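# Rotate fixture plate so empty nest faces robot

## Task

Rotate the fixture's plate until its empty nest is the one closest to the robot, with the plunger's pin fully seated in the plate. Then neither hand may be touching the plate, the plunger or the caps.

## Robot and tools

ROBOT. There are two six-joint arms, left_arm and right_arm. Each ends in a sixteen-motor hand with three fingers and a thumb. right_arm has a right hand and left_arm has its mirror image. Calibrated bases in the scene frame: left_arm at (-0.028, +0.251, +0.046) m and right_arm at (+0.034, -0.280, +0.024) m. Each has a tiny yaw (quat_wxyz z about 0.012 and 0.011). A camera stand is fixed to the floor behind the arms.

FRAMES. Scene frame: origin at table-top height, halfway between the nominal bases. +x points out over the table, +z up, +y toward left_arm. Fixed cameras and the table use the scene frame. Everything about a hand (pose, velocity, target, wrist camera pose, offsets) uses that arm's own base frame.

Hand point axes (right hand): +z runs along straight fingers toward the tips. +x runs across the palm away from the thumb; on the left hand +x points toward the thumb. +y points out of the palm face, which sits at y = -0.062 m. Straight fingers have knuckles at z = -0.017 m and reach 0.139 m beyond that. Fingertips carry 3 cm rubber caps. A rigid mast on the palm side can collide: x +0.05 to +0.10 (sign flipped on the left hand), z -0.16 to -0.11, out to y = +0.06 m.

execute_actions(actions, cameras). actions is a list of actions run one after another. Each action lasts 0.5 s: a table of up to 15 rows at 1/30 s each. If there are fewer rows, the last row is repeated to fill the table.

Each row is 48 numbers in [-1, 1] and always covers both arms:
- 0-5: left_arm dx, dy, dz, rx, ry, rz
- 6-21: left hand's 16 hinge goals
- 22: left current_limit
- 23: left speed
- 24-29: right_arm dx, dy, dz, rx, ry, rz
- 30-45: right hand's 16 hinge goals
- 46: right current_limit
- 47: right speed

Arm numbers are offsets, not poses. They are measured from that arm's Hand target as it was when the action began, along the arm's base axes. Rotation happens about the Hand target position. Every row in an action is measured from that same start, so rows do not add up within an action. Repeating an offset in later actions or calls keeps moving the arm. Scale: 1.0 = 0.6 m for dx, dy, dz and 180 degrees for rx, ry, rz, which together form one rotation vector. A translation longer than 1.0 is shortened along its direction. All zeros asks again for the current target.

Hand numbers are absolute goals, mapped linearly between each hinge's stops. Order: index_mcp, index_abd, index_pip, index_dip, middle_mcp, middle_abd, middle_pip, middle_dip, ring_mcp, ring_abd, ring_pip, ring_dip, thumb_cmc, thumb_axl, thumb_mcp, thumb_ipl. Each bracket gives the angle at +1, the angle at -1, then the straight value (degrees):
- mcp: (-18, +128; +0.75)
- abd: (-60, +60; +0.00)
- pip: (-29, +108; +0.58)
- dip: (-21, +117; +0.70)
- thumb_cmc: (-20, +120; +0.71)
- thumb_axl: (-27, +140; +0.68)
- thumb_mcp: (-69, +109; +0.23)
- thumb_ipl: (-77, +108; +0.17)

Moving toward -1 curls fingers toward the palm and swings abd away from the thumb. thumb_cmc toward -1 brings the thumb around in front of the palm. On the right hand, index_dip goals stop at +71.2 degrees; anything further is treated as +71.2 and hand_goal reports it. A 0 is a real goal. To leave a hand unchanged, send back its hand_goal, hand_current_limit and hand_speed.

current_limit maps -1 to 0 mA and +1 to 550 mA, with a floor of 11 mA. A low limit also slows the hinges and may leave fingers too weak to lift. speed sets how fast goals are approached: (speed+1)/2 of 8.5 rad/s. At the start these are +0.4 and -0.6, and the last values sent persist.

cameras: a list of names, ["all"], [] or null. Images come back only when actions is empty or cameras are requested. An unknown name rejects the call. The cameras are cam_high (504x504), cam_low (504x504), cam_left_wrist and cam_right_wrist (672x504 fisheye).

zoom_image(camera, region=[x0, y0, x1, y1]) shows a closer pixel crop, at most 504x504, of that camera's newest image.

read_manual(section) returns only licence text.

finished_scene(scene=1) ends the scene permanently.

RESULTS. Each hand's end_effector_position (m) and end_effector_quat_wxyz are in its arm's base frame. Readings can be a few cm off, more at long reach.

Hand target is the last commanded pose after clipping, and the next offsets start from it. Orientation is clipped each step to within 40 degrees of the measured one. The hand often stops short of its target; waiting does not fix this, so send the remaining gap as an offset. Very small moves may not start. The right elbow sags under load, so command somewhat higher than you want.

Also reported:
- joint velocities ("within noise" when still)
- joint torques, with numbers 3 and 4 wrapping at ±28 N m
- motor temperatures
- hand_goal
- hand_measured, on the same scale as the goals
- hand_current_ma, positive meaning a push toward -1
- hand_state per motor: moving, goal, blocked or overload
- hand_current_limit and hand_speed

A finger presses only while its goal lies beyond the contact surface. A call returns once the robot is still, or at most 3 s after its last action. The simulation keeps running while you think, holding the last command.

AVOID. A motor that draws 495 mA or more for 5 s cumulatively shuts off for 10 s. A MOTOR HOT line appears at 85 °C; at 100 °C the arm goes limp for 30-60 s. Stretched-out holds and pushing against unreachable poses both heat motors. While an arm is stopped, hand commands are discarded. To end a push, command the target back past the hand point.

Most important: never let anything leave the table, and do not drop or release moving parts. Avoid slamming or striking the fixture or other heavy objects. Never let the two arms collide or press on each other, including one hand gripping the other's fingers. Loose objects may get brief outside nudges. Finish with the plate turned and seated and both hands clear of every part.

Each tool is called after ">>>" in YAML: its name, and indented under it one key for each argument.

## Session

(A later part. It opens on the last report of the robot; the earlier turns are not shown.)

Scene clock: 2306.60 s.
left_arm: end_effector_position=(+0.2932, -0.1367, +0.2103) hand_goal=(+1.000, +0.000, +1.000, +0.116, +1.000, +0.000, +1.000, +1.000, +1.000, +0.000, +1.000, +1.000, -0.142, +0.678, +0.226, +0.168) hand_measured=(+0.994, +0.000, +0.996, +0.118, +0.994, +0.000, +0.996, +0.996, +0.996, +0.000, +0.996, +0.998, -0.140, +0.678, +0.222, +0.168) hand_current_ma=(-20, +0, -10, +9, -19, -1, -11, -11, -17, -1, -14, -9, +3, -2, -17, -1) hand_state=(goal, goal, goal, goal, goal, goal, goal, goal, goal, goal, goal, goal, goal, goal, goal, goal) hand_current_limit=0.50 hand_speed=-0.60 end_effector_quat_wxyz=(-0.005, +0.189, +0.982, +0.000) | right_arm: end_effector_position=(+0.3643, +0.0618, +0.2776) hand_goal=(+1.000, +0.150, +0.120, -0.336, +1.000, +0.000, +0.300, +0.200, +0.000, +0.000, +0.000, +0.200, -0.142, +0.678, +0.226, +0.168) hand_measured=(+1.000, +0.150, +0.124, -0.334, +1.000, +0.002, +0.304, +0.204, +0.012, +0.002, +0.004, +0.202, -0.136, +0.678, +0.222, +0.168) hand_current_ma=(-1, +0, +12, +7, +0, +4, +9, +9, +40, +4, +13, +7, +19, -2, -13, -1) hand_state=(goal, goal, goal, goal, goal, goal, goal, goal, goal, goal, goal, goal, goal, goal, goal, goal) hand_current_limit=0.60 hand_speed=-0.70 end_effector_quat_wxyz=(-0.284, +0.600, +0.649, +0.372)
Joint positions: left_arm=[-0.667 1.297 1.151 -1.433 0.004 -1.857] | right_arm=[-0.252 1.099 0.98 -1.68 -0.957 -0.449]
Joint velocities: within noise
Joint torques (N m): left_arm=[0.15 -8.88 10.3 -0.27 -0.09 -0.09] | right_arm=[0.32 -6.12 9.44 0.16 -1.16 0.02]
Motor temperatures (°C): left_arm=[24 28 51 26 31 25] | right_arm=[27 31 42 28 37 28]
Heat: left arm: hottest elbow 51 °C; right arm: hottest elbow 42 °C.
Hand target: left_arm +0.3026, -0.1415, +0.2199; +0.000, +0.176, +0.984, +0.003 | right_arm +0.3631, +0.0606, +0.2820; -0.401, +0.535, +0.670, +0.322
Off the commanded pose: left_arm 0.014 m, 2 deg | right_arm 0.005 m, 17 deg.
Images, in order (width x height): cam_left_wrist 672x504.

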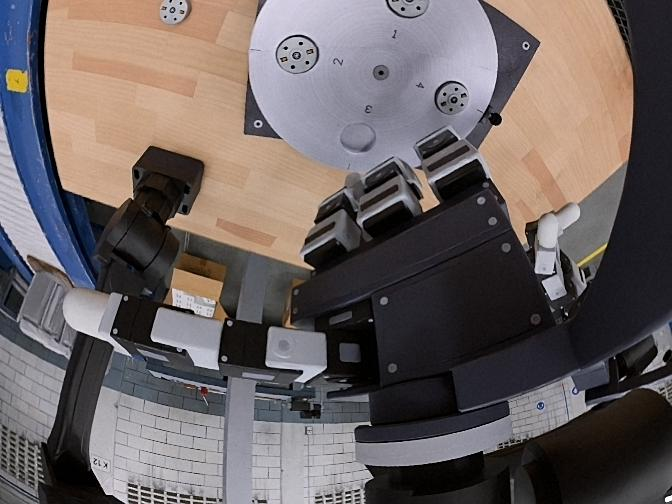

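>>> execute_actions:
  actions:
    - [[0.01,-0.006,-0.05,0,0,0,1.0,0,1.0,0.116,1.0,0,1.0,1.0,1.0,0,1.0,1.0,-0.143,0.678,0.226,0.168,0.5,-0.6,0,0,0,0,0,0,1.0,0.15,0.12,-0.336,1.0,0,0.3,0.2,0.0,0,0.0,0.2,-0.143,0.678,0.226,0.168,0.6,-0.7]]
    - [[0.01,-0.006,-0.05,0,0,0,1.0,0,1.0,0.116,1.0,0,1.0,1.0,1.0,0,1.0,1.0,-0.143,0.678,0.226,0.168,0.5,-0.6,0,0,0,0,0,0,1.0,0.15,0.12,-0.336,1.0,0,0.3,0.2,0.0,0,0.0,0.2,-0.143,0.678,0.226,0.168,0.6,-0.7]]
  cameras: ["cam_left_wrist","cam_high"]

>>> zoom_image:
  camera: "cam_left_wrist"
  region: [280, 80, 480, 230]

>>> zoom_image:
  camera: "cam_high"
  region: [255, 180, 315, 240]

Scene clock: 2312.57 s.
left_arm: end_effector_position=(+0.3110, -0.1493, +0.1648) hand_goal=(+1.000, +0.000, +1.000, +0.116, +1.000, +0.000, +1.000, +1.000, +1.000, +0.000, +1.000, +1.000, -0.142, +0.678, +0.226, +0.168) hand_measured=(+0.994, +0.000, +0.996, +0.118, +0.994, +0.000, +0.996, +0.996, +0.996, +0.000, +0.996, +0.998, -0.140, +0.678, +0.222, +0.168) hand_current_ma=(-20, +0, -10, +9, -19, -1, -11, -11, -17, -1, -14, -9, +3, -2, -17, -1) hand_state=(goal, goal, goal, goal, goal, goal, goal, goal, goal, goal, goal, goal, goal, goal, goal, goal) hand_current_limit=0.50 hand_speed=-0.60 end_effector_quat_wxyz=(+0.001, +0.186, +0.983, +0.001) | right_arm: end_effector_position=(+0.3643, +0.0618, +0.2776) hand_goal=(+1.000, +0.150, +0.120, -0.336, +1.000, +0.000, +0.300, +0.200, +0.000, +0.000, +0.000, +0.200, -0.142, +0.678, +0.226, +0.168) hand_measured=(+1.000, +0.150, +0.124, -0.334, +1.000, +0.002, +0.304, +0.204, +0.012, +0.002, +0.004, +0.202, -0.136, +0.678, +0.222, +0.168) hand_current_ma=(-1, +0, +12, +7, +0, +4, +9, +9, +40, +4, +13, +7, +19, -2, -13, -1) hand_state=(goal, goal, goal, goal, goal, goal, goal, goal, goal, goal, goal, goal, goal, goal, goal, goal) hand_current_limit=0.60 hand_speed=-0.70 end_effector_quat_wxyz=(-0.284, +0.600, +0.649, +0.372)
Joint positions: left_arm=[-0.666 1.376 1.103 -1.297 -0.002 -1.863] | right_arm=[-0.252 1.099 0.98 -1.68 -0.957 -0.449]
Joint torques (N m): left_arm=[0.62 -10.52 7.31 0.72 -0.1 -0.08] | right_arm=[0.32 -6.12 9.42 0.16 -1.16 0.03]
Heat: left arm: hottest elbow 51 °C; right arm: hottest elbow 42 °C.
Hand target: left_arm +0.3146, -0.1487, +0.1600; +0.000, +0.176, +0.984, +0.002 | right_arm +0.3631, +0.0606, +0.2820; -0.401, +0.535, +0.670, +0.322
Off the commanded pose: left_arm 0.006 m, 1 deg | right_arm 0.005 m, 17 deg.
joint sent to its limit (right arm) — joint 4 (wrist pitch), lower limit. The joint targets are off in orientation, not in position.
Images, in order (width x height): cam_high 504x504, cam_left_wrist 672x504.

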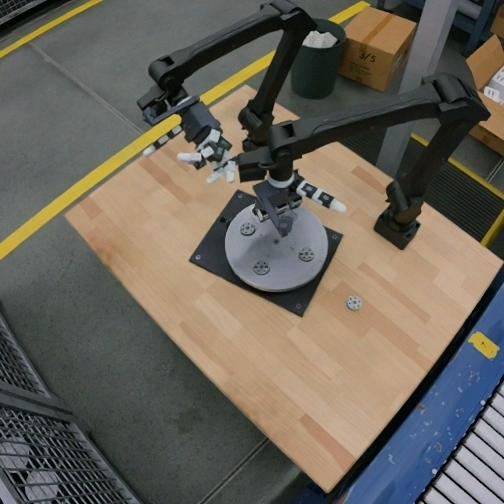

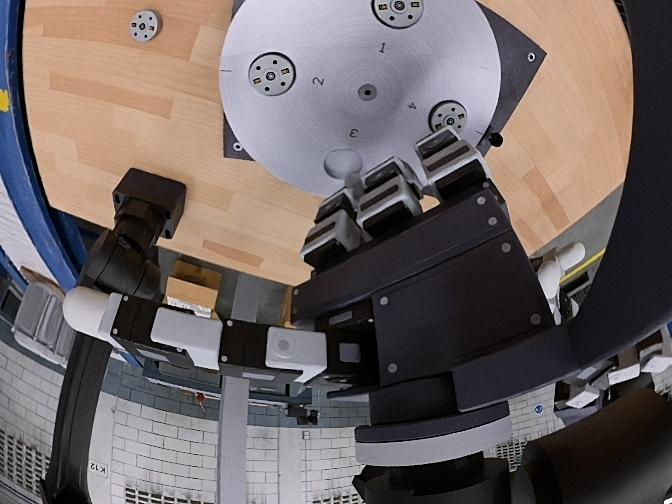

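Scaled by 2.520 from the camera's 672x504 image, which has a finer 960x720 frame.

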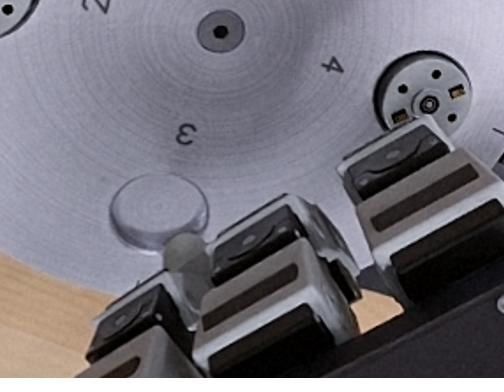

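Scaled by 8.400 from the camera's 504x504 image, which has a finer 720x720 frame.

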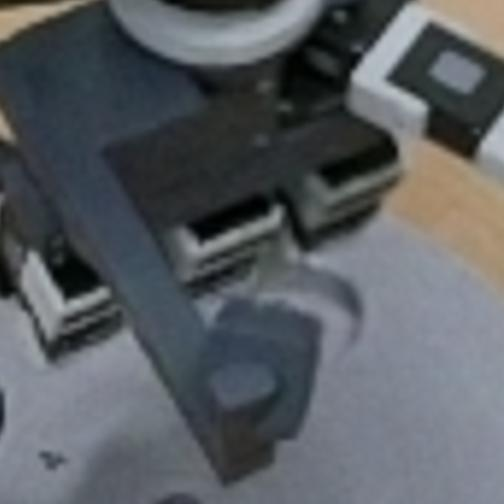

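>>> execute_actions:
  actions:
    - [[-0.008,0.013,-0.035,0,0,0,1.0,0,1.0,0.116,1.0,0,1.0,1.0,1.0,0,1.0,1.0,-0.143,0.678,0.226,0.168,0.6,-0.6,0,0,0,0,0,0,1.0,0.15,0.12,-0.336,1.0,0,0.3,0.2,0.0,0,0.0,0.2,-0.143,0.678,0.226,0.168,0.6,-0.7]]
    - [[0,0,-0.025,0,0,0,1.0,0,1.0,0.116,1.0,0,1.0,1.0,1.0,0,1.0,1.0,-0.143,0.678,0.226,0.168,0.6,-0.6,0,0,0,0,0,0,1.0,0.15,0.12,-0.336,1.0,0,0.3,0.2,0.0,0,0.0,0.2,-0.143,0.678,0.226,0.168,0.6,-0.7]]
  cameras: ["cam_left_wrist"]

>>> zoom_image:
  camera: "cam_left_wrist"
  region: [280, 80, 480, 230]

Scene clock: 2328.70 s.
left_arm: end_effector_position=(+0.3071, -0.1426, +0.1316) hand_goal=(+1.000, +0.000, +1.000, +0.116, +1.000, +0.000, +1.000, +1.000, +1.000, +0.000, +1.000, +1.000, -0.142, +0.678, +0.226, +0.168) hand_measured=(+0.994, +0.000, +0.996, +0.118, +0.994, +0.000, +0.996, +0.996, +0.996, +0.000, +0.996, +0.998, -0.140, +0.678, +0.222, +0.168) hand_current_ma=(-20, +0, -10, +9, -19, -1, -11, -11, -17, -1, -14, -9, +3, -2, -17, -1) hand_state=(goal, goal, goal, goal, goal, goal, goal, goal, goal, goal, goal, goal, goal, goal, goal, goal) hand_current_limit=0.60 hand_speed=-0.60 end_effector_quat_wxyz=(+0.005, +0.182, +0.983, -0.001) | right_arm: end_effector_position=(+0.3643, +0.0618, +0.2776) hand_goal=(+1.000, +0.150, +0.120, -0.336, +1.000, +0.000, +0.300, +0.200, +0.000, +0.000, +0.000, +0.200, -0.142, +0.678, +0.226, +0.168) hand_measured=(+1.000, +0.150, +0.124, -0.334, +1.000, +0.002, +0.304, +0.204, +0.012, +0.002, +0.004, +0.202, -0.136, +0.678, +0.222, +0.168) hand_current_ma=(-1, +0, +12, +7, +0, +4, +9, +9, +40, +4, +13, +7, +19, -2, -13, -1) hand_state=(goal, goal, goal, goal, goal, goal, goal, goal, goal, goal, goal, goal, goal, goal, goal, goal) hand_current_limit=0.60 hand_speed=-0.70 end_effector_quat_wxyz=(-0.284, +0.600, +0.649, +0.372)
Joint positions: left_arm=[-0.658 1.381 1.017 -1.197 -0.003 -1.863] | right_arm=[-0.252 1.099 0.98 -1.68 -0.957 -0.449]
Joint torques (N m): left_arm=[0.03 -9.93 6.87 0.65 -0.07 0.01] | right_arm=[0.26 -6.12 9.44 0.16 -1.16 0.03]
Heat: left arm: hottest elbow 49 °C; right arm: hottest elbow 41 °C.
Hand target: left_arm +0.3099, -0.1408, +0.1240; +0.000, +0.176, +0.984, +0.003 | right_arm +0.3631, +0.0606, +0.2820; -0.401, +0.535, +0.670, +0.322
Off the commanded pose: left_arm 0.008 m, 1 deg | right_arm 0.005 m, 17 deg.
joint sent to its limit (right arm) — joint 4 (wrist pitch), lower limit. The joint targets are off in orientation, not in position.
Images, in order (width x height): cam_left_wrist 672x504.

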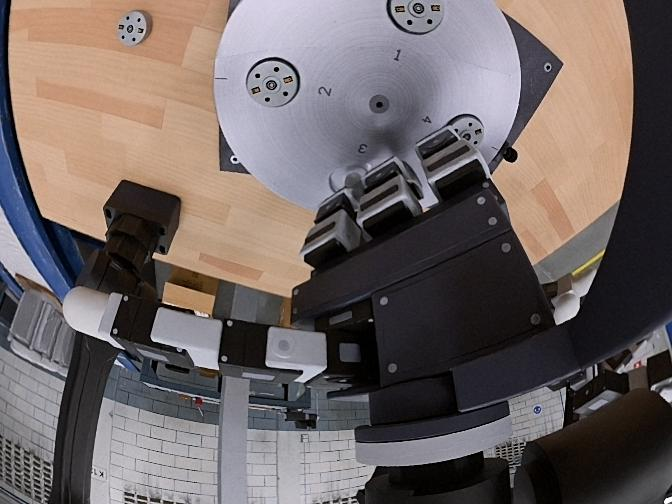

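Scaled by 2.520 from the camera's 672x504 image, which has a finer 960x720 frame.

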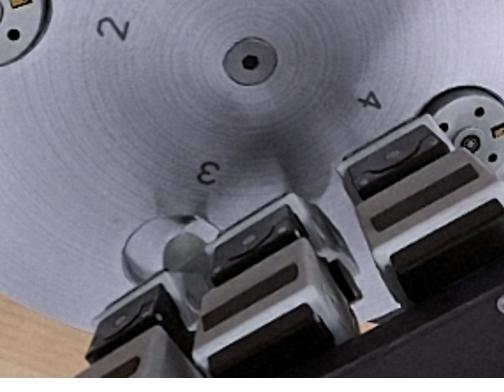

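>>> execute_actions:
  actions:
    - [[-0.003,0.006,-0.02,0,0,0,1.0,0,1.0,0.116,1.0,0,1.0,1.0,1.0,0,1.0,1.0,-0.143,0.678,0.226,0.168,0.6,-0.6,0,0,0,0,0,0,1.0,0.15,0.12,-0.336,1.0,0,0.3,0.2,0.0,0,0.0,0.2,-0.143,0.678,0.226,0.168,0.6,-0.7]]

>>> execute_actions:
  actions:
    - [[-0.004,0.018,0,0,0,0,1.0,0,1.0,0.116,1.0,0,1.0,1.0,1.0,0,1.0,1.0,-0.143,0.678,0.226,0.168,0.6,-0.6,0,0,0,0,0,0,1.0,0.15,0.12,-0.336,1.0,0,0.3,0.2,0.0,0,0.0,0.2,-0.143,0.678,0.226,0.168,0.6,-0.7]]
  cameras: ["cam_left_wrist","cam_high"]

>>> zoom_image:
  camera: "cam_left_wrist"
  region: [280, 80, 480, 230]

>>> zoom_image:
  camera: "cam_high"
  region: [217, 212, 237, 232]

Scene clock: 2334.37 s.
left_arm: end_effector_position=(+0.3061, -0.1400, +0.1232) hand_goal=(+1.000, +0.000, +1.000, +0.116, +1.000, +0.000, +1.000, +1.000, +1.000, +0.000, +1.000, +1.000, -0.142, +0.678, +0.226, +0.168) hand_measured=(+1.000, +0.004, +1.000, +0.118, +0.994, +0.000, +0.996, +0.996, +0.996, +0.000, +0.996, +0.998, -0.140, +0.678, +0.222, +0.168) hand_current_ma=(+0, +11, +1, +4, -19, -1, -11, -11, -18, -1, -14, -9, +3, -2, -17, -1) hand_state=(goal, goal, goal, goal, goal, goal, goal, goal, goal, goal, goal, goal, goal, goal, goal, goal) hand_current_limit=0.60 hand_speed=-0.60 end_effector_quat_wxyz=(+0.007, +0.179, +0.984, -0.003) | right_arm: end_effector_position=(+0.3643, +0.0618, +0.2776) hand_goal=(+1.000, +0.150, +0.120, -0.336, +1.000, +0.000, +0.300, +0.200, +0.000, +0.000, +0.000, +0.200, -0.142, +0.678, +0.226, +0.168) hand_measured=(+1.000, +0.150, +0.124, -0.334, +1.000, +0.002, +0.304, +0.204, +0.012, +0.002, +0.004, +0.202, -0.136, +0.678, +0.222, +0.168) hand_current_ma=(-1, +0, +12, +7, +0, +4, +9, +9, +40, +4, +13, +7, +19, -2, -13, -1) hand_state=(goal, goal, goal, goal, goal, goal, goal, goal, goal, goal, goal, goal, goal, goal, goal, goal) hand_current_limit=0.60 hand_speed=-0.70 end_effector_quat_wxyz=(-0.284, +0.600, +0.649, +0.372)
Joint positions: left_arm=[-0.653 1.381 0.995 -1.17 -0.002 -1.863] | right_arm=[-0.252 1.099 0.98 -1.68 -0.957 -0.449]
Joint torques (N m): left_arm=[0.44 -9.52 6.22 0.95 -0.11 0.08] | right_arm=[0.38 -6.12 9.44 0.14 -1.16 0.03]
Heat: left arm: hottest elbow 49 °C; right arm: hottest elbow 41 °C.
Hand target: left_arm +0.3080, -0.1373, +0.1121; +0.000, +0.176, +0.984, +0.002 | right_arm +0.3631, +0.0606, +0.2820; -0.401, +0.535, +0.670, +0.322
Off the commanded pose: left_arm 0.012 m, 1 deg | right_arm 0.005 m, 17 deg.
joint sent to its limit (right arm) — joint 4 (wrist pitch), lower limit. The joint targets are off in orientation, not in position.

Scene clock: 2335.07 s.
left_arm: end_effector_position=(+0.3056, -0.1360, +0.1208) hand_goal=(+1.000, +0.000, +1.000, +0.116, +1.000, +0.000, +1.000, +1.000, +1.000, +0.000, +1.000, +1.000, -0.142, +0.678, +0.226, +0.168) hand_measured=(+1.000, +0.004, +1.000, +0.130, +0.994, +0.000, +0.996, +0.996, +0.996, +0.000, +0.996, +0.998, -0.140, +0.678, +0.222, +0.168) hand_current_ma=(+1, +10, +1, +52, -19, -1, -11, -11, -18, -1, -14, -9, +3, -2, -17, -1) hand_state=(goal, goal, goal, goal, goal, goal, goal, goal, goal, goal, goal, goal, goal, goal, goal, goal) hand_current_limit=0.60 hand_speed=-0.60 end_effector_quat_wxyz=(+0.005, +0.173, +0.985, -0.007) | right_arm: end_effector_position=(+0.3643, +0.0618, +0.2776) hand_goal=(+1.000, +0.150, +0.120, -0.336, +1.000, +0.000, +0.300, +0.200, +0.000, +0.000, +0.000, +0.200, -0.142, +0.678, +0.226, +0.168) hand_measured=(+1.000, +0.150, +0.124, -0.334, +1.000, +0.002, +0.304, +0.204, +0.012, +0.002, +0.004, +0.202, -0.136, +0.678, +0.222, +0.168) hand_current_ma=(-1, +0, +12, +7, +0, +4, +9, +9, +40, +4, +13, +7, +19, -2, -13, -1) hand_state=(goal, goal, goal, goal, goal, goal, goal, goal, goal, goal, goal, goal, goal, goal, goal, goal) hand_current_limit=0.60 hand_speed=-0.70 end_effector_quat_wxyz=(-0.284, +0.600, +0.649, +0.372)
Joint positions: left_arm=[-0.639 1.378 0.987 -1.165 0.009 -1.862] | right_arm=[-0.252 1.099 0.98 -1.68 -0.957 -0.449]
Joint torques (N m): left_arm=[0.67 -10.81 5.35 0.75 -0.54 0.24] | right_arm=[0.32 -6.12 9.44 0.16 -1.16 0.03]
Heat: left arm: hottest elbow 49 °C; right arm: hottest elbow 41 °C.
Hand target: left_arm +0.3057, -0.1265, +0.1120; +0.000, +0.176, +0.984, +0.003 | right_arm +0.3631, +0.0606, +0.2820; -0.401, +0.535, +0.670, +0.322
Off the commanded pose: left_arm 0.013 m, 1 deg | right_arm 0.005 m, 17 deg.
joint sent to its limit (right arm) — joint 4 (wrist pitch), lower limit. The joint targets are off in orientation, not in position.
Images, in order (width x height): cam_high 504x504, cam_left_wrist 672x504.

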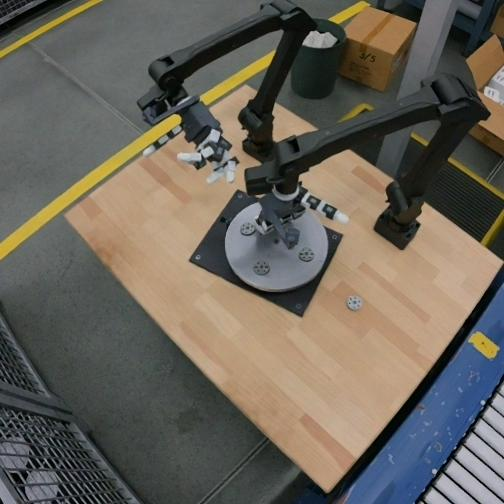

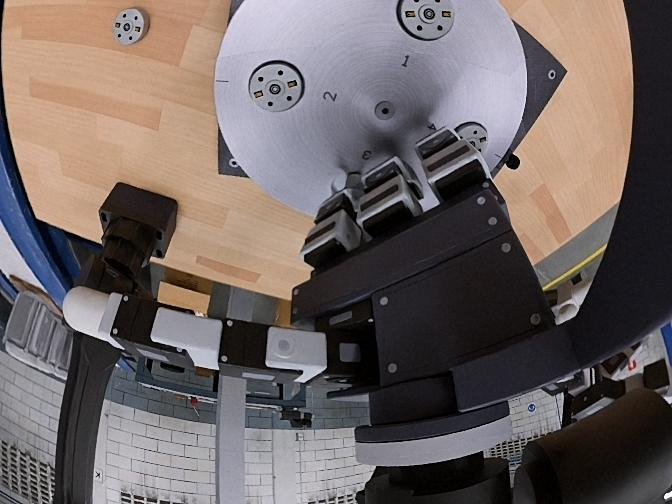

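Scaled by 2.520 from the camera's 672x504 image, which has a finer 960x720 frame.

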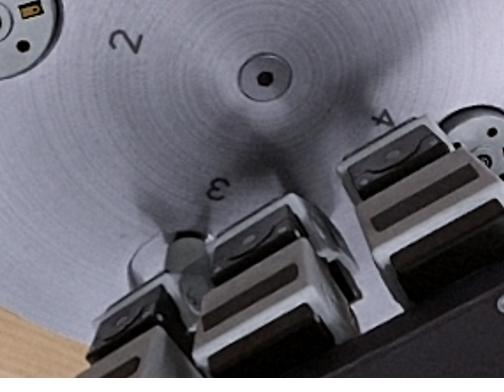

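Scaled by 25.200 from the camera's 504x504 image, which has a finer 720x720 frame.

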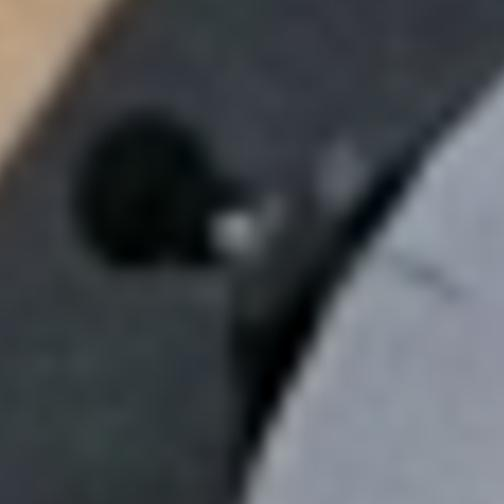

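>>> execute_actions:
  actions:
    - [[-0.004,0.02,0.003,0,0,0,1.0,0,1.0,0.116,1.0,0,1.0,1.0,1.0,0,1.0,1.0,-0.143,0.678,0.226,0.168,0.6,-0.6,0,0,0,0,0,0,1.0,0.15,0.12,-0.336,1.0,0,0.3,0.2,0.0,0,0.0,0.2,-0.143,0.678,0.226,0.168,0.6,-0.7]]

>>> execute_actions:
  actions:
    - [[-0.004,0.02,0.003,0,0,0,1.0,0,1.0,0.116,1.0,0,1.0,1.0,1.0,0,1.0,1.0,-0.143,0.678,0.226,0.168,0.6,-0.6,0,0,0,0,0,0,1.0,0.15,0.12,-0.336,1.0,0,0.3,0.2,0.0,0,0.0,0.2,-0.143,0.678,0.226,0.168,0.6,-0.7]]
  cameras: ["cam_left_wrist","cam_high"]

>>> zoom_image:
  camera: "cam_left_wrist"
  region: [320, 140, 400, 200]

>>> zoom_image:
  camera: "cam_high"
  region: [217, 212, 237, 232]

Scene clock: 2342.13 s.
left_arm: end_effector_position=(+0.3031, -0.1268, +0.1202) hand_goal=(+1.000, +0.000, +1.000, +0.116, +1.000, +0.000, +1.000, +1.000, +1.000, +0.000, +1.000, +1.000, -0.142, +0.678, +0.226, +0.168) hand_measured=(+1.000, -0.006, +1.000, +0.142, +0.994, +0.000, +0.996, +0.996, +0.996, +0.000, +0.996, +0.998, -0.140, +0.678, +0.222, +0.168) hand_current_ma=(+2, -16, +1, +102, -19, -1, -11, -11, -18, -1, -14, -9, +3, -2, -17, -1) hand_state=(goal, goal, goal, blocked, goal, goal, goal, goal, goal, goal, goal, goal, goal, goal, goal, goal) hand_current_limit=0.60 hand_speed=-0.60 end_effector_quat_wxyz=(+0.005, +0.171, +0.985, -0.011) | right_arm: end_effector_position=(+0.3643, +0.0618, +0.2776) hand_goal=(+1.000, +0.150, +0.120, -0.336, +1.000, +0.000, +0.300, +0.200, +0.000, +0.000, +0.000, +0.200, -0.142, +0.678, +0.226, +0.168) hand_measured=(+1.000, +0.150, +0.124, -0.334, +1.000, +0.002, +0.304, +0.204, +0.012, +0.002, +0.004, +0.202, -0.136, +0.678, +0.222, +0.168) hand_current_ma=(-1, +0, +12, +7, +0, +4, +9, +9, +40, +4, +13, +7, +19, -2, -13, -1) hand_state=(goal, goal, goal, goal, goal, goal, goal, goal, goal, goal, goal, goal, goal, goal, goal, goal) hand_current_limit=0.60 hand_speed=-0.70 end_effector_quat_wxyz=(-0.284, +0.600, +0.649, +0.372)
Joint positions: left_arm=[-0.619 1.356 0.966 -1.162 0.015 -1.847] | right_arm=[-0.252 1.099 0.98 -1.68 -0.957 -0.449]
Joint torques (N m): left_arm=[1.08 -11.22 5.45 0.46 -0.8 0.29] | right_arm=[0.32 -6.12 9.44 0.16 -1.16 0.03]
Heat: left arm: hottest elbow 48 °C; right arm: hottest elbow 41 °C.
Hand target: left_arm +0.3033, -0.1145, +0.1138; +0.000, +0.176, +0.984, +0.002 | right_arm +0.3631, +0.0606, +0.2820; -0.401, +0.535, +0.670, +0.322
Off the commanded pose: left_arm 0.014 m, 2 deg | right_arm 0.005 m, 17 deg.
joint sent to its limit (right arm) — joint 4 (wrist pitch), lower limit. The joint targets are off in orientation, not in position.

Scene clock: 2342.83 s.
left_arm: end_effector_position=(+0.2998, -0.1209, +0.1190) hand_goal=(+1.000, +0.000, +1.000, +0.116, +1.000, +0.000, +1.000, +1.000, +1.000, +0.000, +1.000, +1.000, -0.142, +0.678, +0.226, +0.168) hand_measured=(+1.000, -0.014, +1.000, +0.152, +0.994, +0.000, +0.996, +0.996, +0.996, +0.000, +0.996, +0.998, -0.140, +0.678, +0.222, +0.168) hand_current_ma=(+2, -47, +1, +150, -19, -1, -11, -11, -18, -1, -14, -9, +3, -2, -17, -1) hand_state=(goal, goal, goal, blocked, goal, goal, goal, goal, goal, goal, goal, goal, goal, goal, goal, goal) hand_current_limit=0.60 hand_speed=-0.60 end_effector_quat_wxyz=(+0.005, +0.170, +0.985, -0.016) | right_arm: end_effector_position=(+0.3643, +0.0618, +0.2776) hand_goal=(+1.000, +0.150, +0.120, -0.336, +1.000, +0.000, +0.300, +0.200, +0.000, +0.000, +0.000, +0.200, -0.142, +0.678, +0.226, +0.168) hand_measured=(+1.000, +0.150, +0.124, -0.334, +1.000, +0.002, +0.304, +0.204, +0.012, +0.002, +0.004, +0.202, -0.136, +0.678, +0.222, +0.168) hand_current_ma=(-1, +0, +12, +7, +0, +4, +9, +9, +40, +4, +13, +7, +19, -2, -13, -1) hand_state=(goal, goal, goal, goal, goal, goal, goal, goal, goal, goal, goal, goal, goal, goal, goal, goal) hand_current_limit=0.60 hand_speed=-0.70 end_effector_quat_wxyz=(-0.284, +0.600, +0.649, +0.372)
Joint positions: left_arm=[-0.605 1.338 0.948 -1.158 0.025 -1.834] | right_arm=[-0.252 1.099 0.98 -1.68 -0.957 -0.449]
Joint torques (N m): left_arm=[1.73 -11.46 5.44 0.05 -1.2 0.37] | right_arm=[0.32 -6.12 9.44 0.14 -1.16 0.02]
Heat: left arm: hottest elbow 48 °C; right arm: hottest elbow 41 °C.
Hand target: left_arm +0.3009, -0.1025, +0.1156; +0.000, +0.176, +0.984, +0.002 | right_arm +0.3631, +0.0606, +0.2820; -0.401, +0.535, +0.670, +0.322
Off the commanded pose: left_arm 0.019 m, 2 deg | right_arm 0.005 m, 17 deg.
joint sent to its limit (right arm) — joint 4 (wrist pitch), lower limit. The joint targets are off in orientation, not in position.
Images, in order (width x height): cam_high 504x504, cam_left_wrist 672x504.

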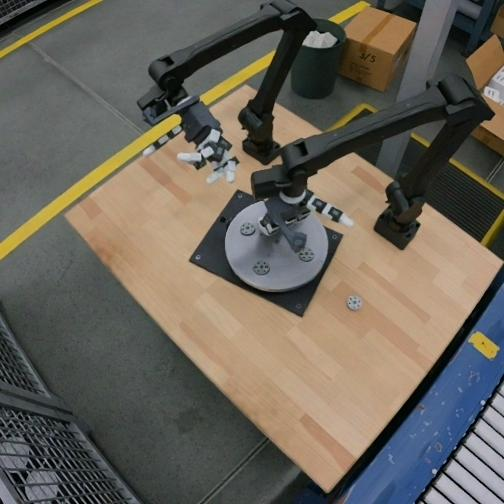

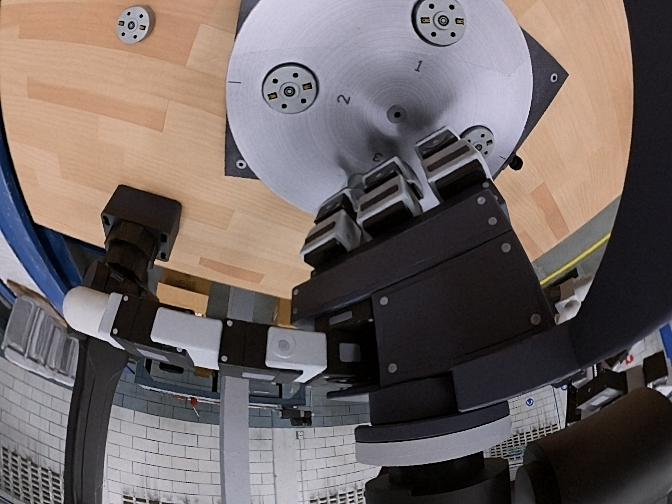

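Scaled by 6.300 from the camera's 672x504 image, which has a finer 960x720 frame.

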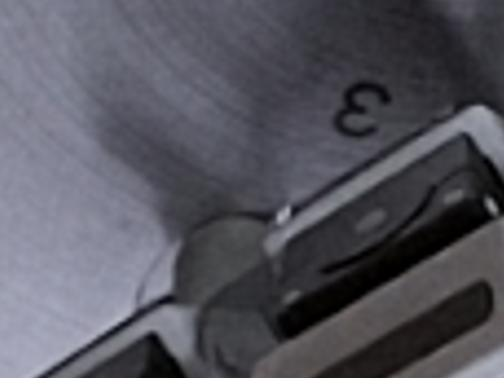

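Scaled by 25.200 from the camera's 504x504 image, which has a finer 720x720 frame.

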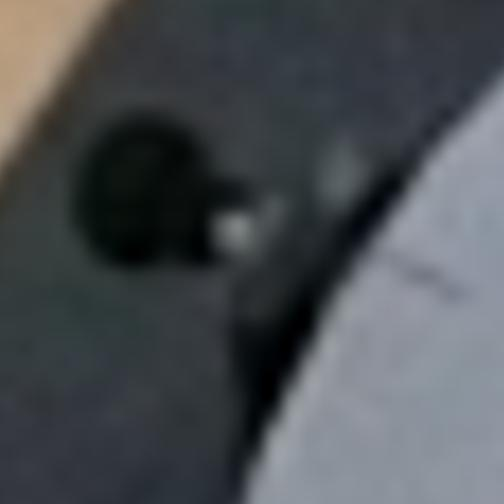

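>>> execute_actions:
  actions:
    - [[-0.004,0.02,0.003,0,0,0,1.0,0,1.0,0.116,1.0,0,1.0,1.0,1.0,0,1.0,1.0,-0.143,0.678,0.226,0.168,0.6,-0.6,0,0,0,0,0,0,1.0,0.15,0.12,-0.336,1.0,0,0.3,0.2,0.0,0,0.0,0.2,-0.143,0.678,0.226,0.168,0.6,-0.7]]

>>> execute_actions:
  actions:
    - [[-0.004,0.02,0.003,0,0,0,1.0,0,1.0,0.116,1.0,0,1.0,1.0,1.0,0,1.0,1.0,-0.143,0.678,0.226,0.168,0.6,-0.6,0,0,0,0,0,0,1.0,0.15,0.12,-0.336,1.0,0,0.3,0.2,0.0,0,0.0,0.2,-0.143,0.678,0.226,0.168,0.6,-0.7]]
  cameras: ["cam_left_wrist","cam_high"]

>>> zoom_image:
  camera: "cam_left_wrist"
  region: [320, 140, 400, 200]

>>> zoom_image:
  camera: "cam_high"
  region: [217, 212, 237, 232]

Scene clock: 2351.87 s.
left_arm: end_effector_position=(+0.2976, -0.1141, +0.1208) hand_goal=(+1.000, +0.000, +1.000, +0.116, +1.000, +0.000, +1.000, +1.000, +1.000, +0.000, +1.000, +1.000, -0.142, +0.678, +0.226, +0.168) hand_measured=(+1.002, -0.020, +1.000, +0.170, +0.994, +0.000, +0.996, +0.996, +0.996, +0.000, +0.996, +0.998, -0.140, +0.678, +0.222, +0.168) hand_current_ma=(+4, -70, +2, +232, -19, -1, -11, -11, -18, -1, -14, -9, +3, -2, -17, -1) hand_state=(goal, blocked, goal, blocked, goal, goal, goal, goal, goal, goal, goal, goal, goal, goal, goal, goal) hand_current_limit=0.60 hand_speed=-0.60 end_effector_quat_wxyz=(+0.008, +0.170, +0.985, -0.024) | right_arm: end_effector_position=(+0.3643, +0.0618, +0.2776) hand_goal=(+1.000, +0.150, +0.120, -0.336, +1.000, +0.000, +0.300, +0.200, +0.000, +0.000, +0.000, +0.200, -0.142, +0.678, +0.226, +0.168) hand_measured=(+1.000, +0.150, +0.124, -0.334, +1.000, +0.002, +0.304, +0.204, +0.012, +0.002, +0.004, +0.202, -0.136, +0.678, +0.222, +0.168) hand_current_ma=(-1, +0, +12, +7, +0, +4, +9, +9, +40, +4, +13, +7, +19, -2, -13, -1) hand_state=(goal, goal, goal, goal, goal, goal, goal, goal, goal, goal, goal, goal, goal, goal, goal, goal) hand_current_limit=0.60 hand_speed=-0.70 end_effector_quat_wxyz=(-0.284, +0.600, +0.649, +0.372)
Joint positions: left_arm=[-0.587 1.311 0.932 -1.157 0.038 -1.816] | right_arm=[-0.252 1.099 0.98 -1.68 -0.957 -0.449]
Joint torques (N m): left_arm=[2.73 -10.7 5.48 -0.31 -1.71 0.47] | right_arm=[0.32 -6.12 9.44 0.14 -1.16 0.02]
Heat: left arm: hottest elbow 48 °C; right arm: hottest elbow 40 °C.
Hand target: left_arm +0.2984, -0.0905, +0.1174; +0.000, +0.176, +0.984, +0.002 | right_arm +0.3631, +0.0606, +0.2820; -0.401, +0.535, +0.670, +0.322
Off the commanded pose: left_arm 0.024 m, 3 deg | right_arm 0.005 m, 17 deg.
joint sent to its limit (right arm) — joint 4 (wrist pitch), lower limit. The joint targets are off in orientation, not in position.

Scene clock: 2352.70 s.
left_arm: end_effector_position=(+0.3012, -0.0934, +0.1269) hand_goal=(+1.000, +0.000, +1.000, +0.116, +1.000, +0.000, +1.000, +1.000, +1.000, +0.000, +1.000, +1.000, -0.142, +0.678, +0.226, +0.168) hand_measured=(+1.000, -0.014, +1.000, +0.170, +0.994, +0.000, +0.996, +0.996, +0.996, +0.000, +0.996, +0.998, -0.140, +0.678, +0.222, +0.168) hand_current_ma=(+3, -47, +2, +234, -19, -1, -11, -11, -18, -1, -14, -9, +3, -2, -17, -1) hand_state=(goal, goal, goal, blocked, goal, goal, goal, goal, goal, goal, goal, goal, goal, goal, goal, goal) hand_current_limit=0.60 hand_speed=-0.60 end_effector_quat_wxyz=(+0.017, +0.169, +0.985, -0.017) | right_arm: end_effector_position=(+0.3643, +0.0618, +0.2776) hand_goal=(+1.000, +0.150, +0.120, -0.336, +1.000, +0.000, +0.300, +0.200, +0.000, +0.000, +0.000, +0.200, -0.142, +0.678, +0.226, +0.168) hand_measured=(+1.000, +0.150, +0.124, -0.334, +1.000, +0.002, +0.304, +0.204, +0.012, +0.002, +0.004, +0.202, -0.136, +0.678, +0.222, +0.168) hand_current_ma=(-1, +0, +12, +7, +0, +4, +9, +9, +40, +4, +13, +7, +19, -2, -13, -1) hand_state=(goal, goal, goal, goal, goal, goal, goal, goal, goal, goal, goal, goal, goal, goal, goal, goal) hand_current_limit=0.60 hand_speed=-0.70 end_effector_quat_wxyz=(-0.284, +0.600, +0.649, +0.372)
Joint positions: left_arm=[-0.541 1.279 0.916 -1.166 0.019 -1.773] | right_arm=[-0.252 1.099 0.98 -1.68 -0.957 -0.449]
Joint torques (N m): left_arm=[1.14 -9.64 5.5 -0.25 -0.93 0.3] | right_arm=[0.32 -6.12 9.44 0.16 -1.16 0.02]
Heat: left arm: hottest elbow 48 °C; right arm: hottest elbow 40 °C.
Hand target: left_arm +0.2960, -0.0785, +0.1192; +0.000, +0.176, +0.984, +0.002 | right_arm +0.3631, +0.0606, +0.2820; -0.401, +0.535, +0.670, +0.322
Off the commanded pose: left_arm 0.018 m, 3 deg | right_arm 0.005 m, 17 deg.
joint sent to its limit (right arm) — joint 4 (wrist pitch), lower limit. The joint targets are off in orientation, not in position.
Images, in order (width x height): cam_high 504x504, cam_left_wrist 672x504.

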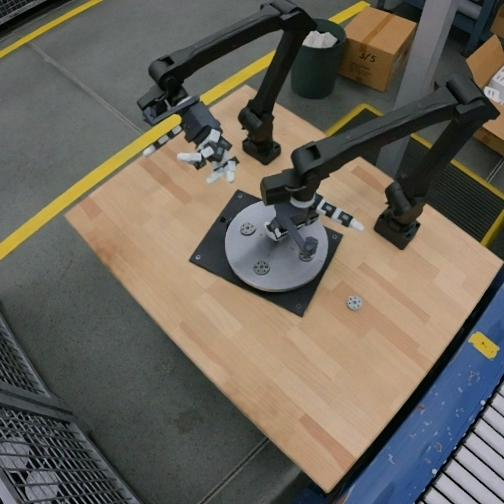

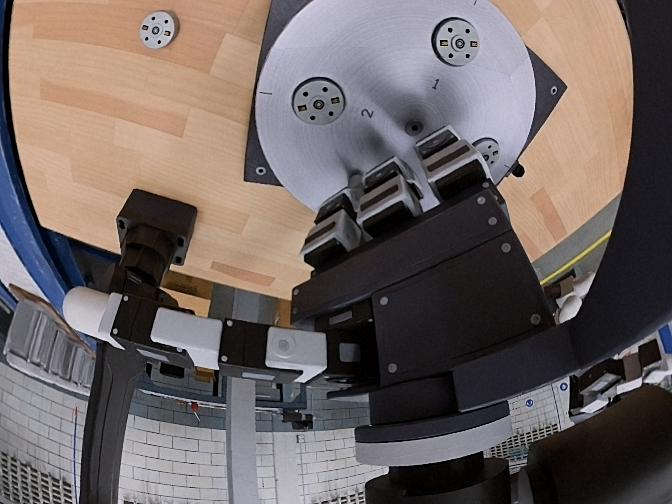

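Scaled by 6.300 from the camera's 672x504 image, which has a finer 960x720 frame.

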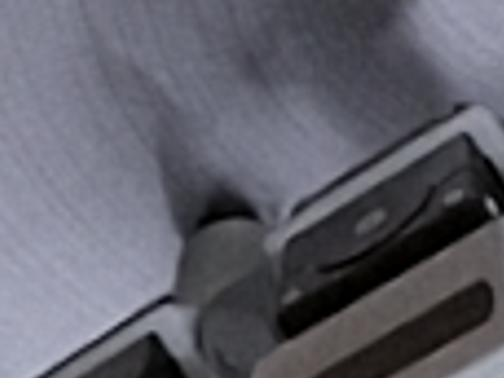

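Scaled by 25.200 from the camera's 504x504 image, which has a finer 720x720 frame.

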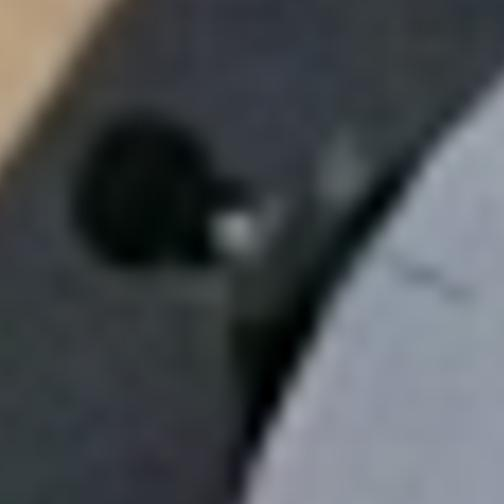

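>>> execute_actions:
  actions:
    - [[0,0.0,0.05,0,0,0,1.0,0,1.0,0.116,1.0,0,1.0,1.0,1.0,0,1.0,1.0,-0.143,0.678,0.226,0.168,0.6,-0.6,0,0,0,0,0,0,1.0,0.15,0.12,-0.336,1.0,0,0.3,0.2,0.0,0,0.0,0.2,-0.143,0.678,0.226,0.168,0.6,-0.7]]
    - [[0.012,-0.1,0,0,0,0,1.0,0,1.0,0.116,1.0,0,1.0,1.0,1.0,0,1.0,1.0,-0.143,0.678,0.226,0.168,0.6,-0.6,0,0,0,0,0,0,1.0,0.15,0.12,-0.336,1.0,0,0.3,0.2,0.0,0,0.0,0.2,-0.143,0.678,0.226,0.168,0.6,-0.7]]
  cameras: ["cam_left_wrist"]

>>> zoom_image:
  camera: "cam_left_wrist"
  region: [280, 80, 480, 230]

Scene clock: 2360.57 s.
left_arm: end_effector_position=(+0.2917, -0.1295, +0.1419) hand_goal=(+1.000, +0.000, +1.000, +0.116, +1.000, +0.000, +1.000, +1.000, +1.000, +0.000, +1.000, +1.000, -0.142, +0.678, +0.226, +0.168) hand_measured=(+0.996, -0.002, +1.000, +0.118, +0.994, +0.000, +0.996, +0.996, +0.994, +0.000, +0.996, +0.998, -0.140, +0.678, +0.222, +0.168) hand_current_ma=(-16, -7, +0, +9, -20, -1, -11, -11, -19, -1, -14, -9, +3, -2, -18, -1) hand_state=(goal, goal, goal, goal, goal, goal, goal, goal, goal, goal, goal, goal, goal, goal, goal, goal) hand_current_limit=0.60 hand_speed=-0.60 end_effector_quat_wxyz=(-0.009, +0.183, +0.983, +0.006) | right_arm: end_effector_position=(+0.3643, +0.0618, +0.2776) hand_goal=(+1.000, +0.150, +0.120, -0.336, +1.000, +0.000, +0.300, +0.200, +0.000, +0.000, +0.000, +0.200, -0.142, +0.678, +0.226, +0.168) hand_measured=(+1.000, +0.150, +0.124, -0.334, +1.000, +0.002, +0.304, +0.204, +0.012, +0.002, +0.004, +0.202, -0.136, +0.678, +0.222, +0.168) hand_current_ma=(-1, +0, +12, +7, +0, +4, +9, +9, +40, +4, +13, +7, +19, -2, -13, -1) hand_state=(goal, goal, goal, goal, goal, goal, goal, goal, goal, goal, goal, goal, goal, goal, goal, goal) hand_current_limit=0.60 hand_speed=-0.70 end_effector_quat_wxyz=(-0.284, +0.600, +0.649, +0.372)
Joint positions: left_arm=[-0.655 1.339 1.002 -1.255 -0.002 -1.858] | right_arm=[-0.252 1.099 0.98 -1.68 -0.957 -0.449]
Joint torques (N m): left_arm=[-0.32 -9.64 9.73 0.18 -0.1 -0.1] | right_arm=[0.32 -6.12 9.44 0.16 -1.16 0.02]
Heat: left arm: hottest elbow 47 °C; right arm: hottest elbow 40 °C.
Hand target: left_arm +0.3032, -0.1386, +0.1492; +0.000, +0.176, +0.984, +0.002 | right_arm +0.3631, +0.0606, +0.2820; -0.401, +0.535, +0.670, +0.322
Off the commanded pose: left_arm 0.016 m, 1 deg | right_arm 0.005 m, 17 deg.
joint sent to its limit (right arm) — joint 4 (wrist pitch), lower limit. The joint targets are off in orientation, not in position.
Images, in order (width x height): cam_left_wrist 672x504.

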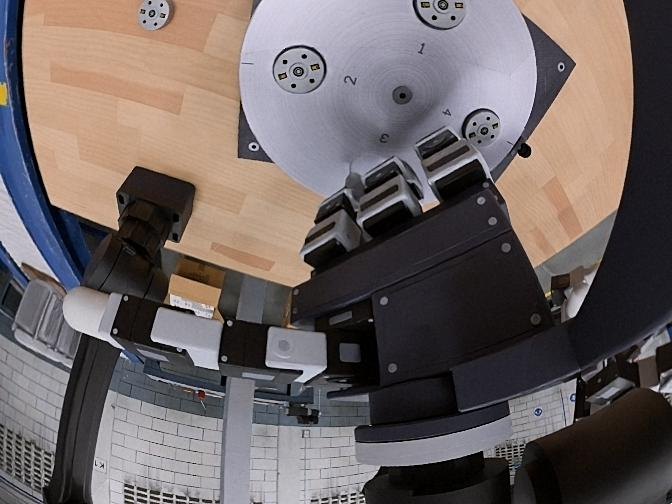

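Scaled by 2.520 from the camera's 672x504 image, which has a finer 960x720 frame.

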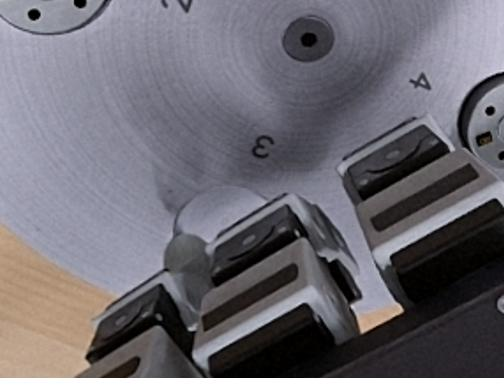

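>>> execute_actions:
  actions:
    - [[0.012,-0.01,-0.035,0,0,0,1.0,0,1.0,0.116,1.0,0,1.0,1.0,1.0,0,1.0,1.0,-0.143,0.678,0.226,0.168,0.6,-0.6,0,0,0,0,0,0,1.0,0.15,0.12,-0.336,1.0,0,0.3,0.2,0.0,0,0.0,0.2,-0.143,0.678,0.226,0.168,0.6,-0.7]]
  cameras: ["cam_left_wrist"]

>>> zoom_image:
  camera: "cam_left_wrist"
  region: [280, 80, 480, 230]

Scene clock: 2366.47 s.
left_arm: end_effector_position=(+0.3007, -0.1365, +0.1253) hand_goal=(+1.000, +0.000, +1.000, +0.116, +1.000, +0.000, +1.000, +1.000, +1.000, +0.000, +1.000, +1.000, -0.142, +0.678, +0.226, +0.168) hand_measured=(+0.996, -0.002, +1.000, +0.118, +0.994, +0.000, +0.996, +0.996, +0.994, +0.000, +0.996, +0.998, -0.140, +0.678, +0.222, +0.168) hand_current_ma=(-16, -7, +0, +9, -20, -1, -11, -11, -19, -1, -14, -9, +3, -2, -18, -1) hand_state=(goal, goal, goal, goal, goal, goal, goal, goal, goal, goal, goal, goal, goal, goal, goal, goal) hand_current_limit=0.60 hand_speed=-0.60 end_effector_quat_wxyz=(-0.010, +0.182, +0.983, +0.007) | right_arm: end_effector_position=(+0.3643, +0.0618, +0.2776) hand_goal=(+1.000, +0.150, +0.120, -0.336, +1.000, +0.000, +0.300, +0.200, +0.000, +0.000, +0.000, +0.200, -0.142, +0.678, +0.226, +0.168) hand_measured=(+1.000, +0.150, +0.124, -0.334, +1.000, +0.002, +0.304, +0.204, +0.012, +0.002, +0.004, +0.202, -0.136, +0.678, +0.222, +0.168) hand_current_ma=(-1, +0, +12, +7, +0, +4, +9, +9, +40, +4, +13, +7, +19, -2, -13, -1) hand_state=(goal, goal, goal, goal, goal, goal, goal, goal, goal, goal, goal, goal, goal, goal, goal, goal) hand_current_limit=0.60 hand_speed=-0.70 end_effector_quat_wxyz=(-0.284, +0.600, +0.649, +0.372)
Joint positions: left_arm=[-0.655 1.388 1.002 -1.209 -0.002 -1.86] | right_arm=[-0.252 1.099 0.98 -1.68 -0.957 -0.449]
Joint torques (N m): left_arm=[0.15 -10.11 8.7 0.57 -0.12 -0.12] | right_arm=[0.26 -6.12 9.43 0.14 -1.16 0.03]
Heat: left arm: hottest elbow 47 °C; right arm: hottest elbow 40 °C.
Hand target: left_arm +0.3105, -0.1445, +0.1283; +0.000, +0.176, +0.984, +0.003 | right_arm +0.3631, +0.0606, +0.2820; -0.401, +0.535, +0.670, +0.322
Off the commanded pose: left_arm 0.013 m, 1 deg | right_arm 0.005 m, 17 deg.
joint sent to its limit (right arm) — joint 4 (wrist pitch), lower limit. The joint targets are off in orientation, not in position.
Images, in order (width x height): cam_left_wrist 672x504.

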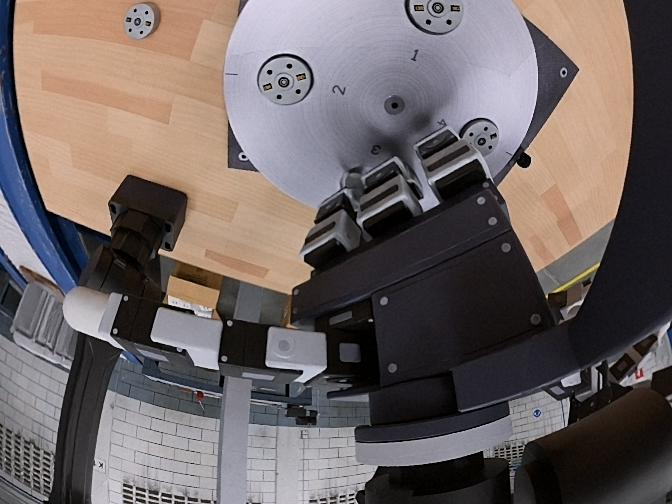

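Scaled by 2.520 from the camera's 672x504 image, which has a finer 960x720 frame.

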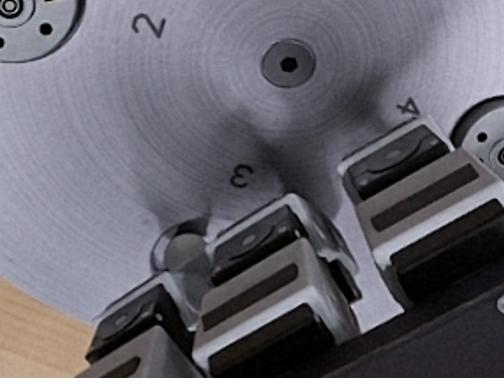

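>>> execute_actions:
  actions:
    - [[0,0.003,-0.018,0,0,0,1.0,0,1.0,0.116,1.0,0,1.0,1.0,1.0,0,1.0,1.0,-0.143,0.678,0.226,0.168,0.6,-0.6,0.02,0.04,-0.07,0,0,0,1.0,0.15,0.12,-0.336,1.0,0,0.3,0.2,0.0,0,0.0,0.2,-0.143,0.678,0.226,0.168,0.6,-0.7]]
    - [[0,0,0,0,0,0,1.0,0,1.0,0.116,1.0,0,1.0,1.0,1.0,0,1.0,1.0,-0.143,0.678,0.226,0.168,0.6,-0.6,0.03,0.04,-0.07,0,0,0,1.0,0.15,0.12,-0.336,1.0,0,0.3,0.2,0.0,0,0.0,0.2,-0.143,0.678,0.226,0.168,0.6,-0.7]]
  cameras: ["cam_left_wrist","cam_right_wrist","cam_high"]

>>> zoom_image:
  camera: "cam_left_wrist"
  region: [280, 80, 480, 230]

>>> zoom_image:
  camera: "cam_high"
  region: [195, 180, 255, 240]

Scene clock: 2376.50 s.
left_arm: end_effector_position=(+0.3049, -0.1397, +0.1241) hand_goal=(+1.000, +0.000, +1.000, +0.116, +1.000, +0.000, +1.000, +1.000, +1.000, +0.000, +1.000, +1.000, -0.142, +0.678, +0.226, +0.168) hand_measured=(+0.996, +0.008, +1.000, +0.116, +0.994, +0.000, +0.996, +0.996, +0.994, +0.000, +0.996, +0.998, -0.140, +0.678, +0.222, +0.168) hand_current_ma=(-16, +26, +0, -2, -20, -1, -11, -11, -19, -1, -14, -9, +3, -2, -18, -1) hand_state=(goal, goal, goal, goal, goal, goal, goal, goal, goal, goal, goal, goal, goal, goal, goal, goal) hand_current_limit=0.60 hand_speed=-0.60 end_effector_quat_wxyz=(-0.001, +0.182, +0.983, +0.002) | right_arm: end_effector_position=(+0.3898, +0.1032, +0.1944) hand_goal=(+1.000, +0.150, +0.120, -0.336, +1.000, +0.000, +0.300, +0.200, +0.000, +0.000, +0.000, +0.200, -0.142, +0.678, +0.226, +0.168) hand_measured=(+1.000, +0.150, +0.124, -0.334, +1.000, +0.002, +0.302, +0.204, +0.010, +0.002, +0.004, +0.202, -0.136, +0.678, +0.222, +0.168) hand_current_ma=(-1, +0, +9, +7, +0, +4, +7, +8, +29, +4, +11, +7, +19, -2, -13, -1) hand_state=(goal, goal, goal, goal, goal, goal, goal, goal, goal, goal, goal, goal, goal, goal, goal, goal) hand_current_limit=0.60 hand_speed=-0.70 end_effector_quat_wxyz=(-0.388, +0.552, +0.661, +0.327)
Joint positions: left_arm=[-0.655 1.388 1.002 -1.187 -0.002 -1.86] | right_arm=[-0.15 1.393 0.98 -1.682 -0.977 -0.612]
Joint torques (N m): left_arm=[-0.09 -9.58 7.31 0.95 -0.08 -0.06] | right_arm=[1.61 -8.29 8.84 -0.43 -1.04 -0.2]
Heat: left arm: hottest elbow 47 °C; right arm: hottest elbow 40 °C.
Hand target: left_arm +0.3104, -0.1427, +0.1174; +0.000, +0.176, +0.984, +0.002 | right_arm +0.3931, +0.1087, +0.1980; -0.401, +0.535, +0.670, +0.322
Off the commanded pose: left_arm 0.009 m, 1 deg | right_arm 0.007 m, 3 deg.
joint sent to its limit (right arm) — joint 4 (wrist pitch), lower limit. The joint targets still meet the commanded pose.
Images, in order (width x height): cam_high 504x504, cam_left_wrist 672x504, cam_right_wrist 672x504.

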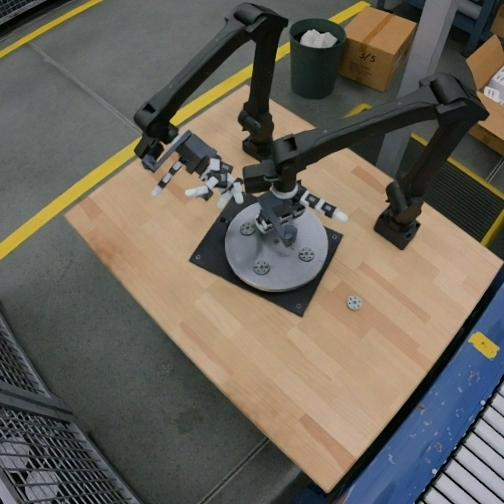

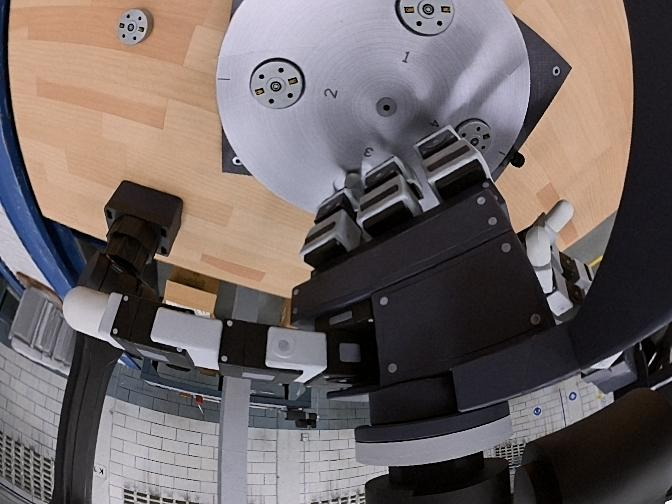

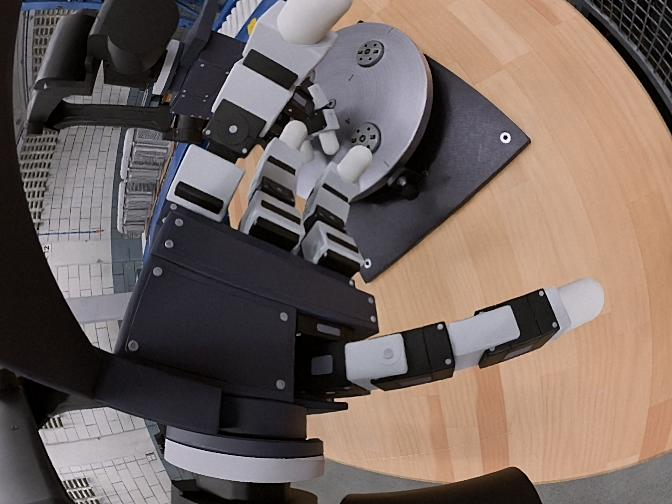

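Scaled by 2.520 from the camera's 672x504 image, which has a finer 960x720 frame.

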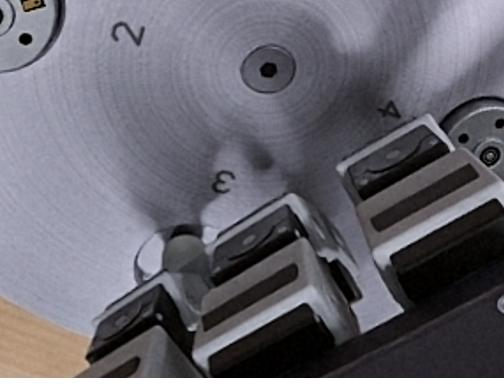

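Scaled by 8.400 from the camera's 504x504 image, which has a finer 720x720 frame.

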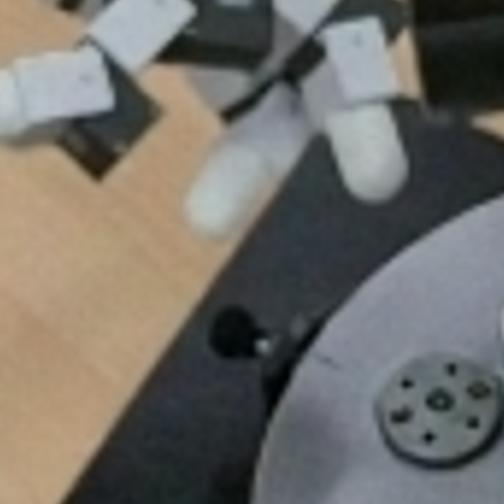

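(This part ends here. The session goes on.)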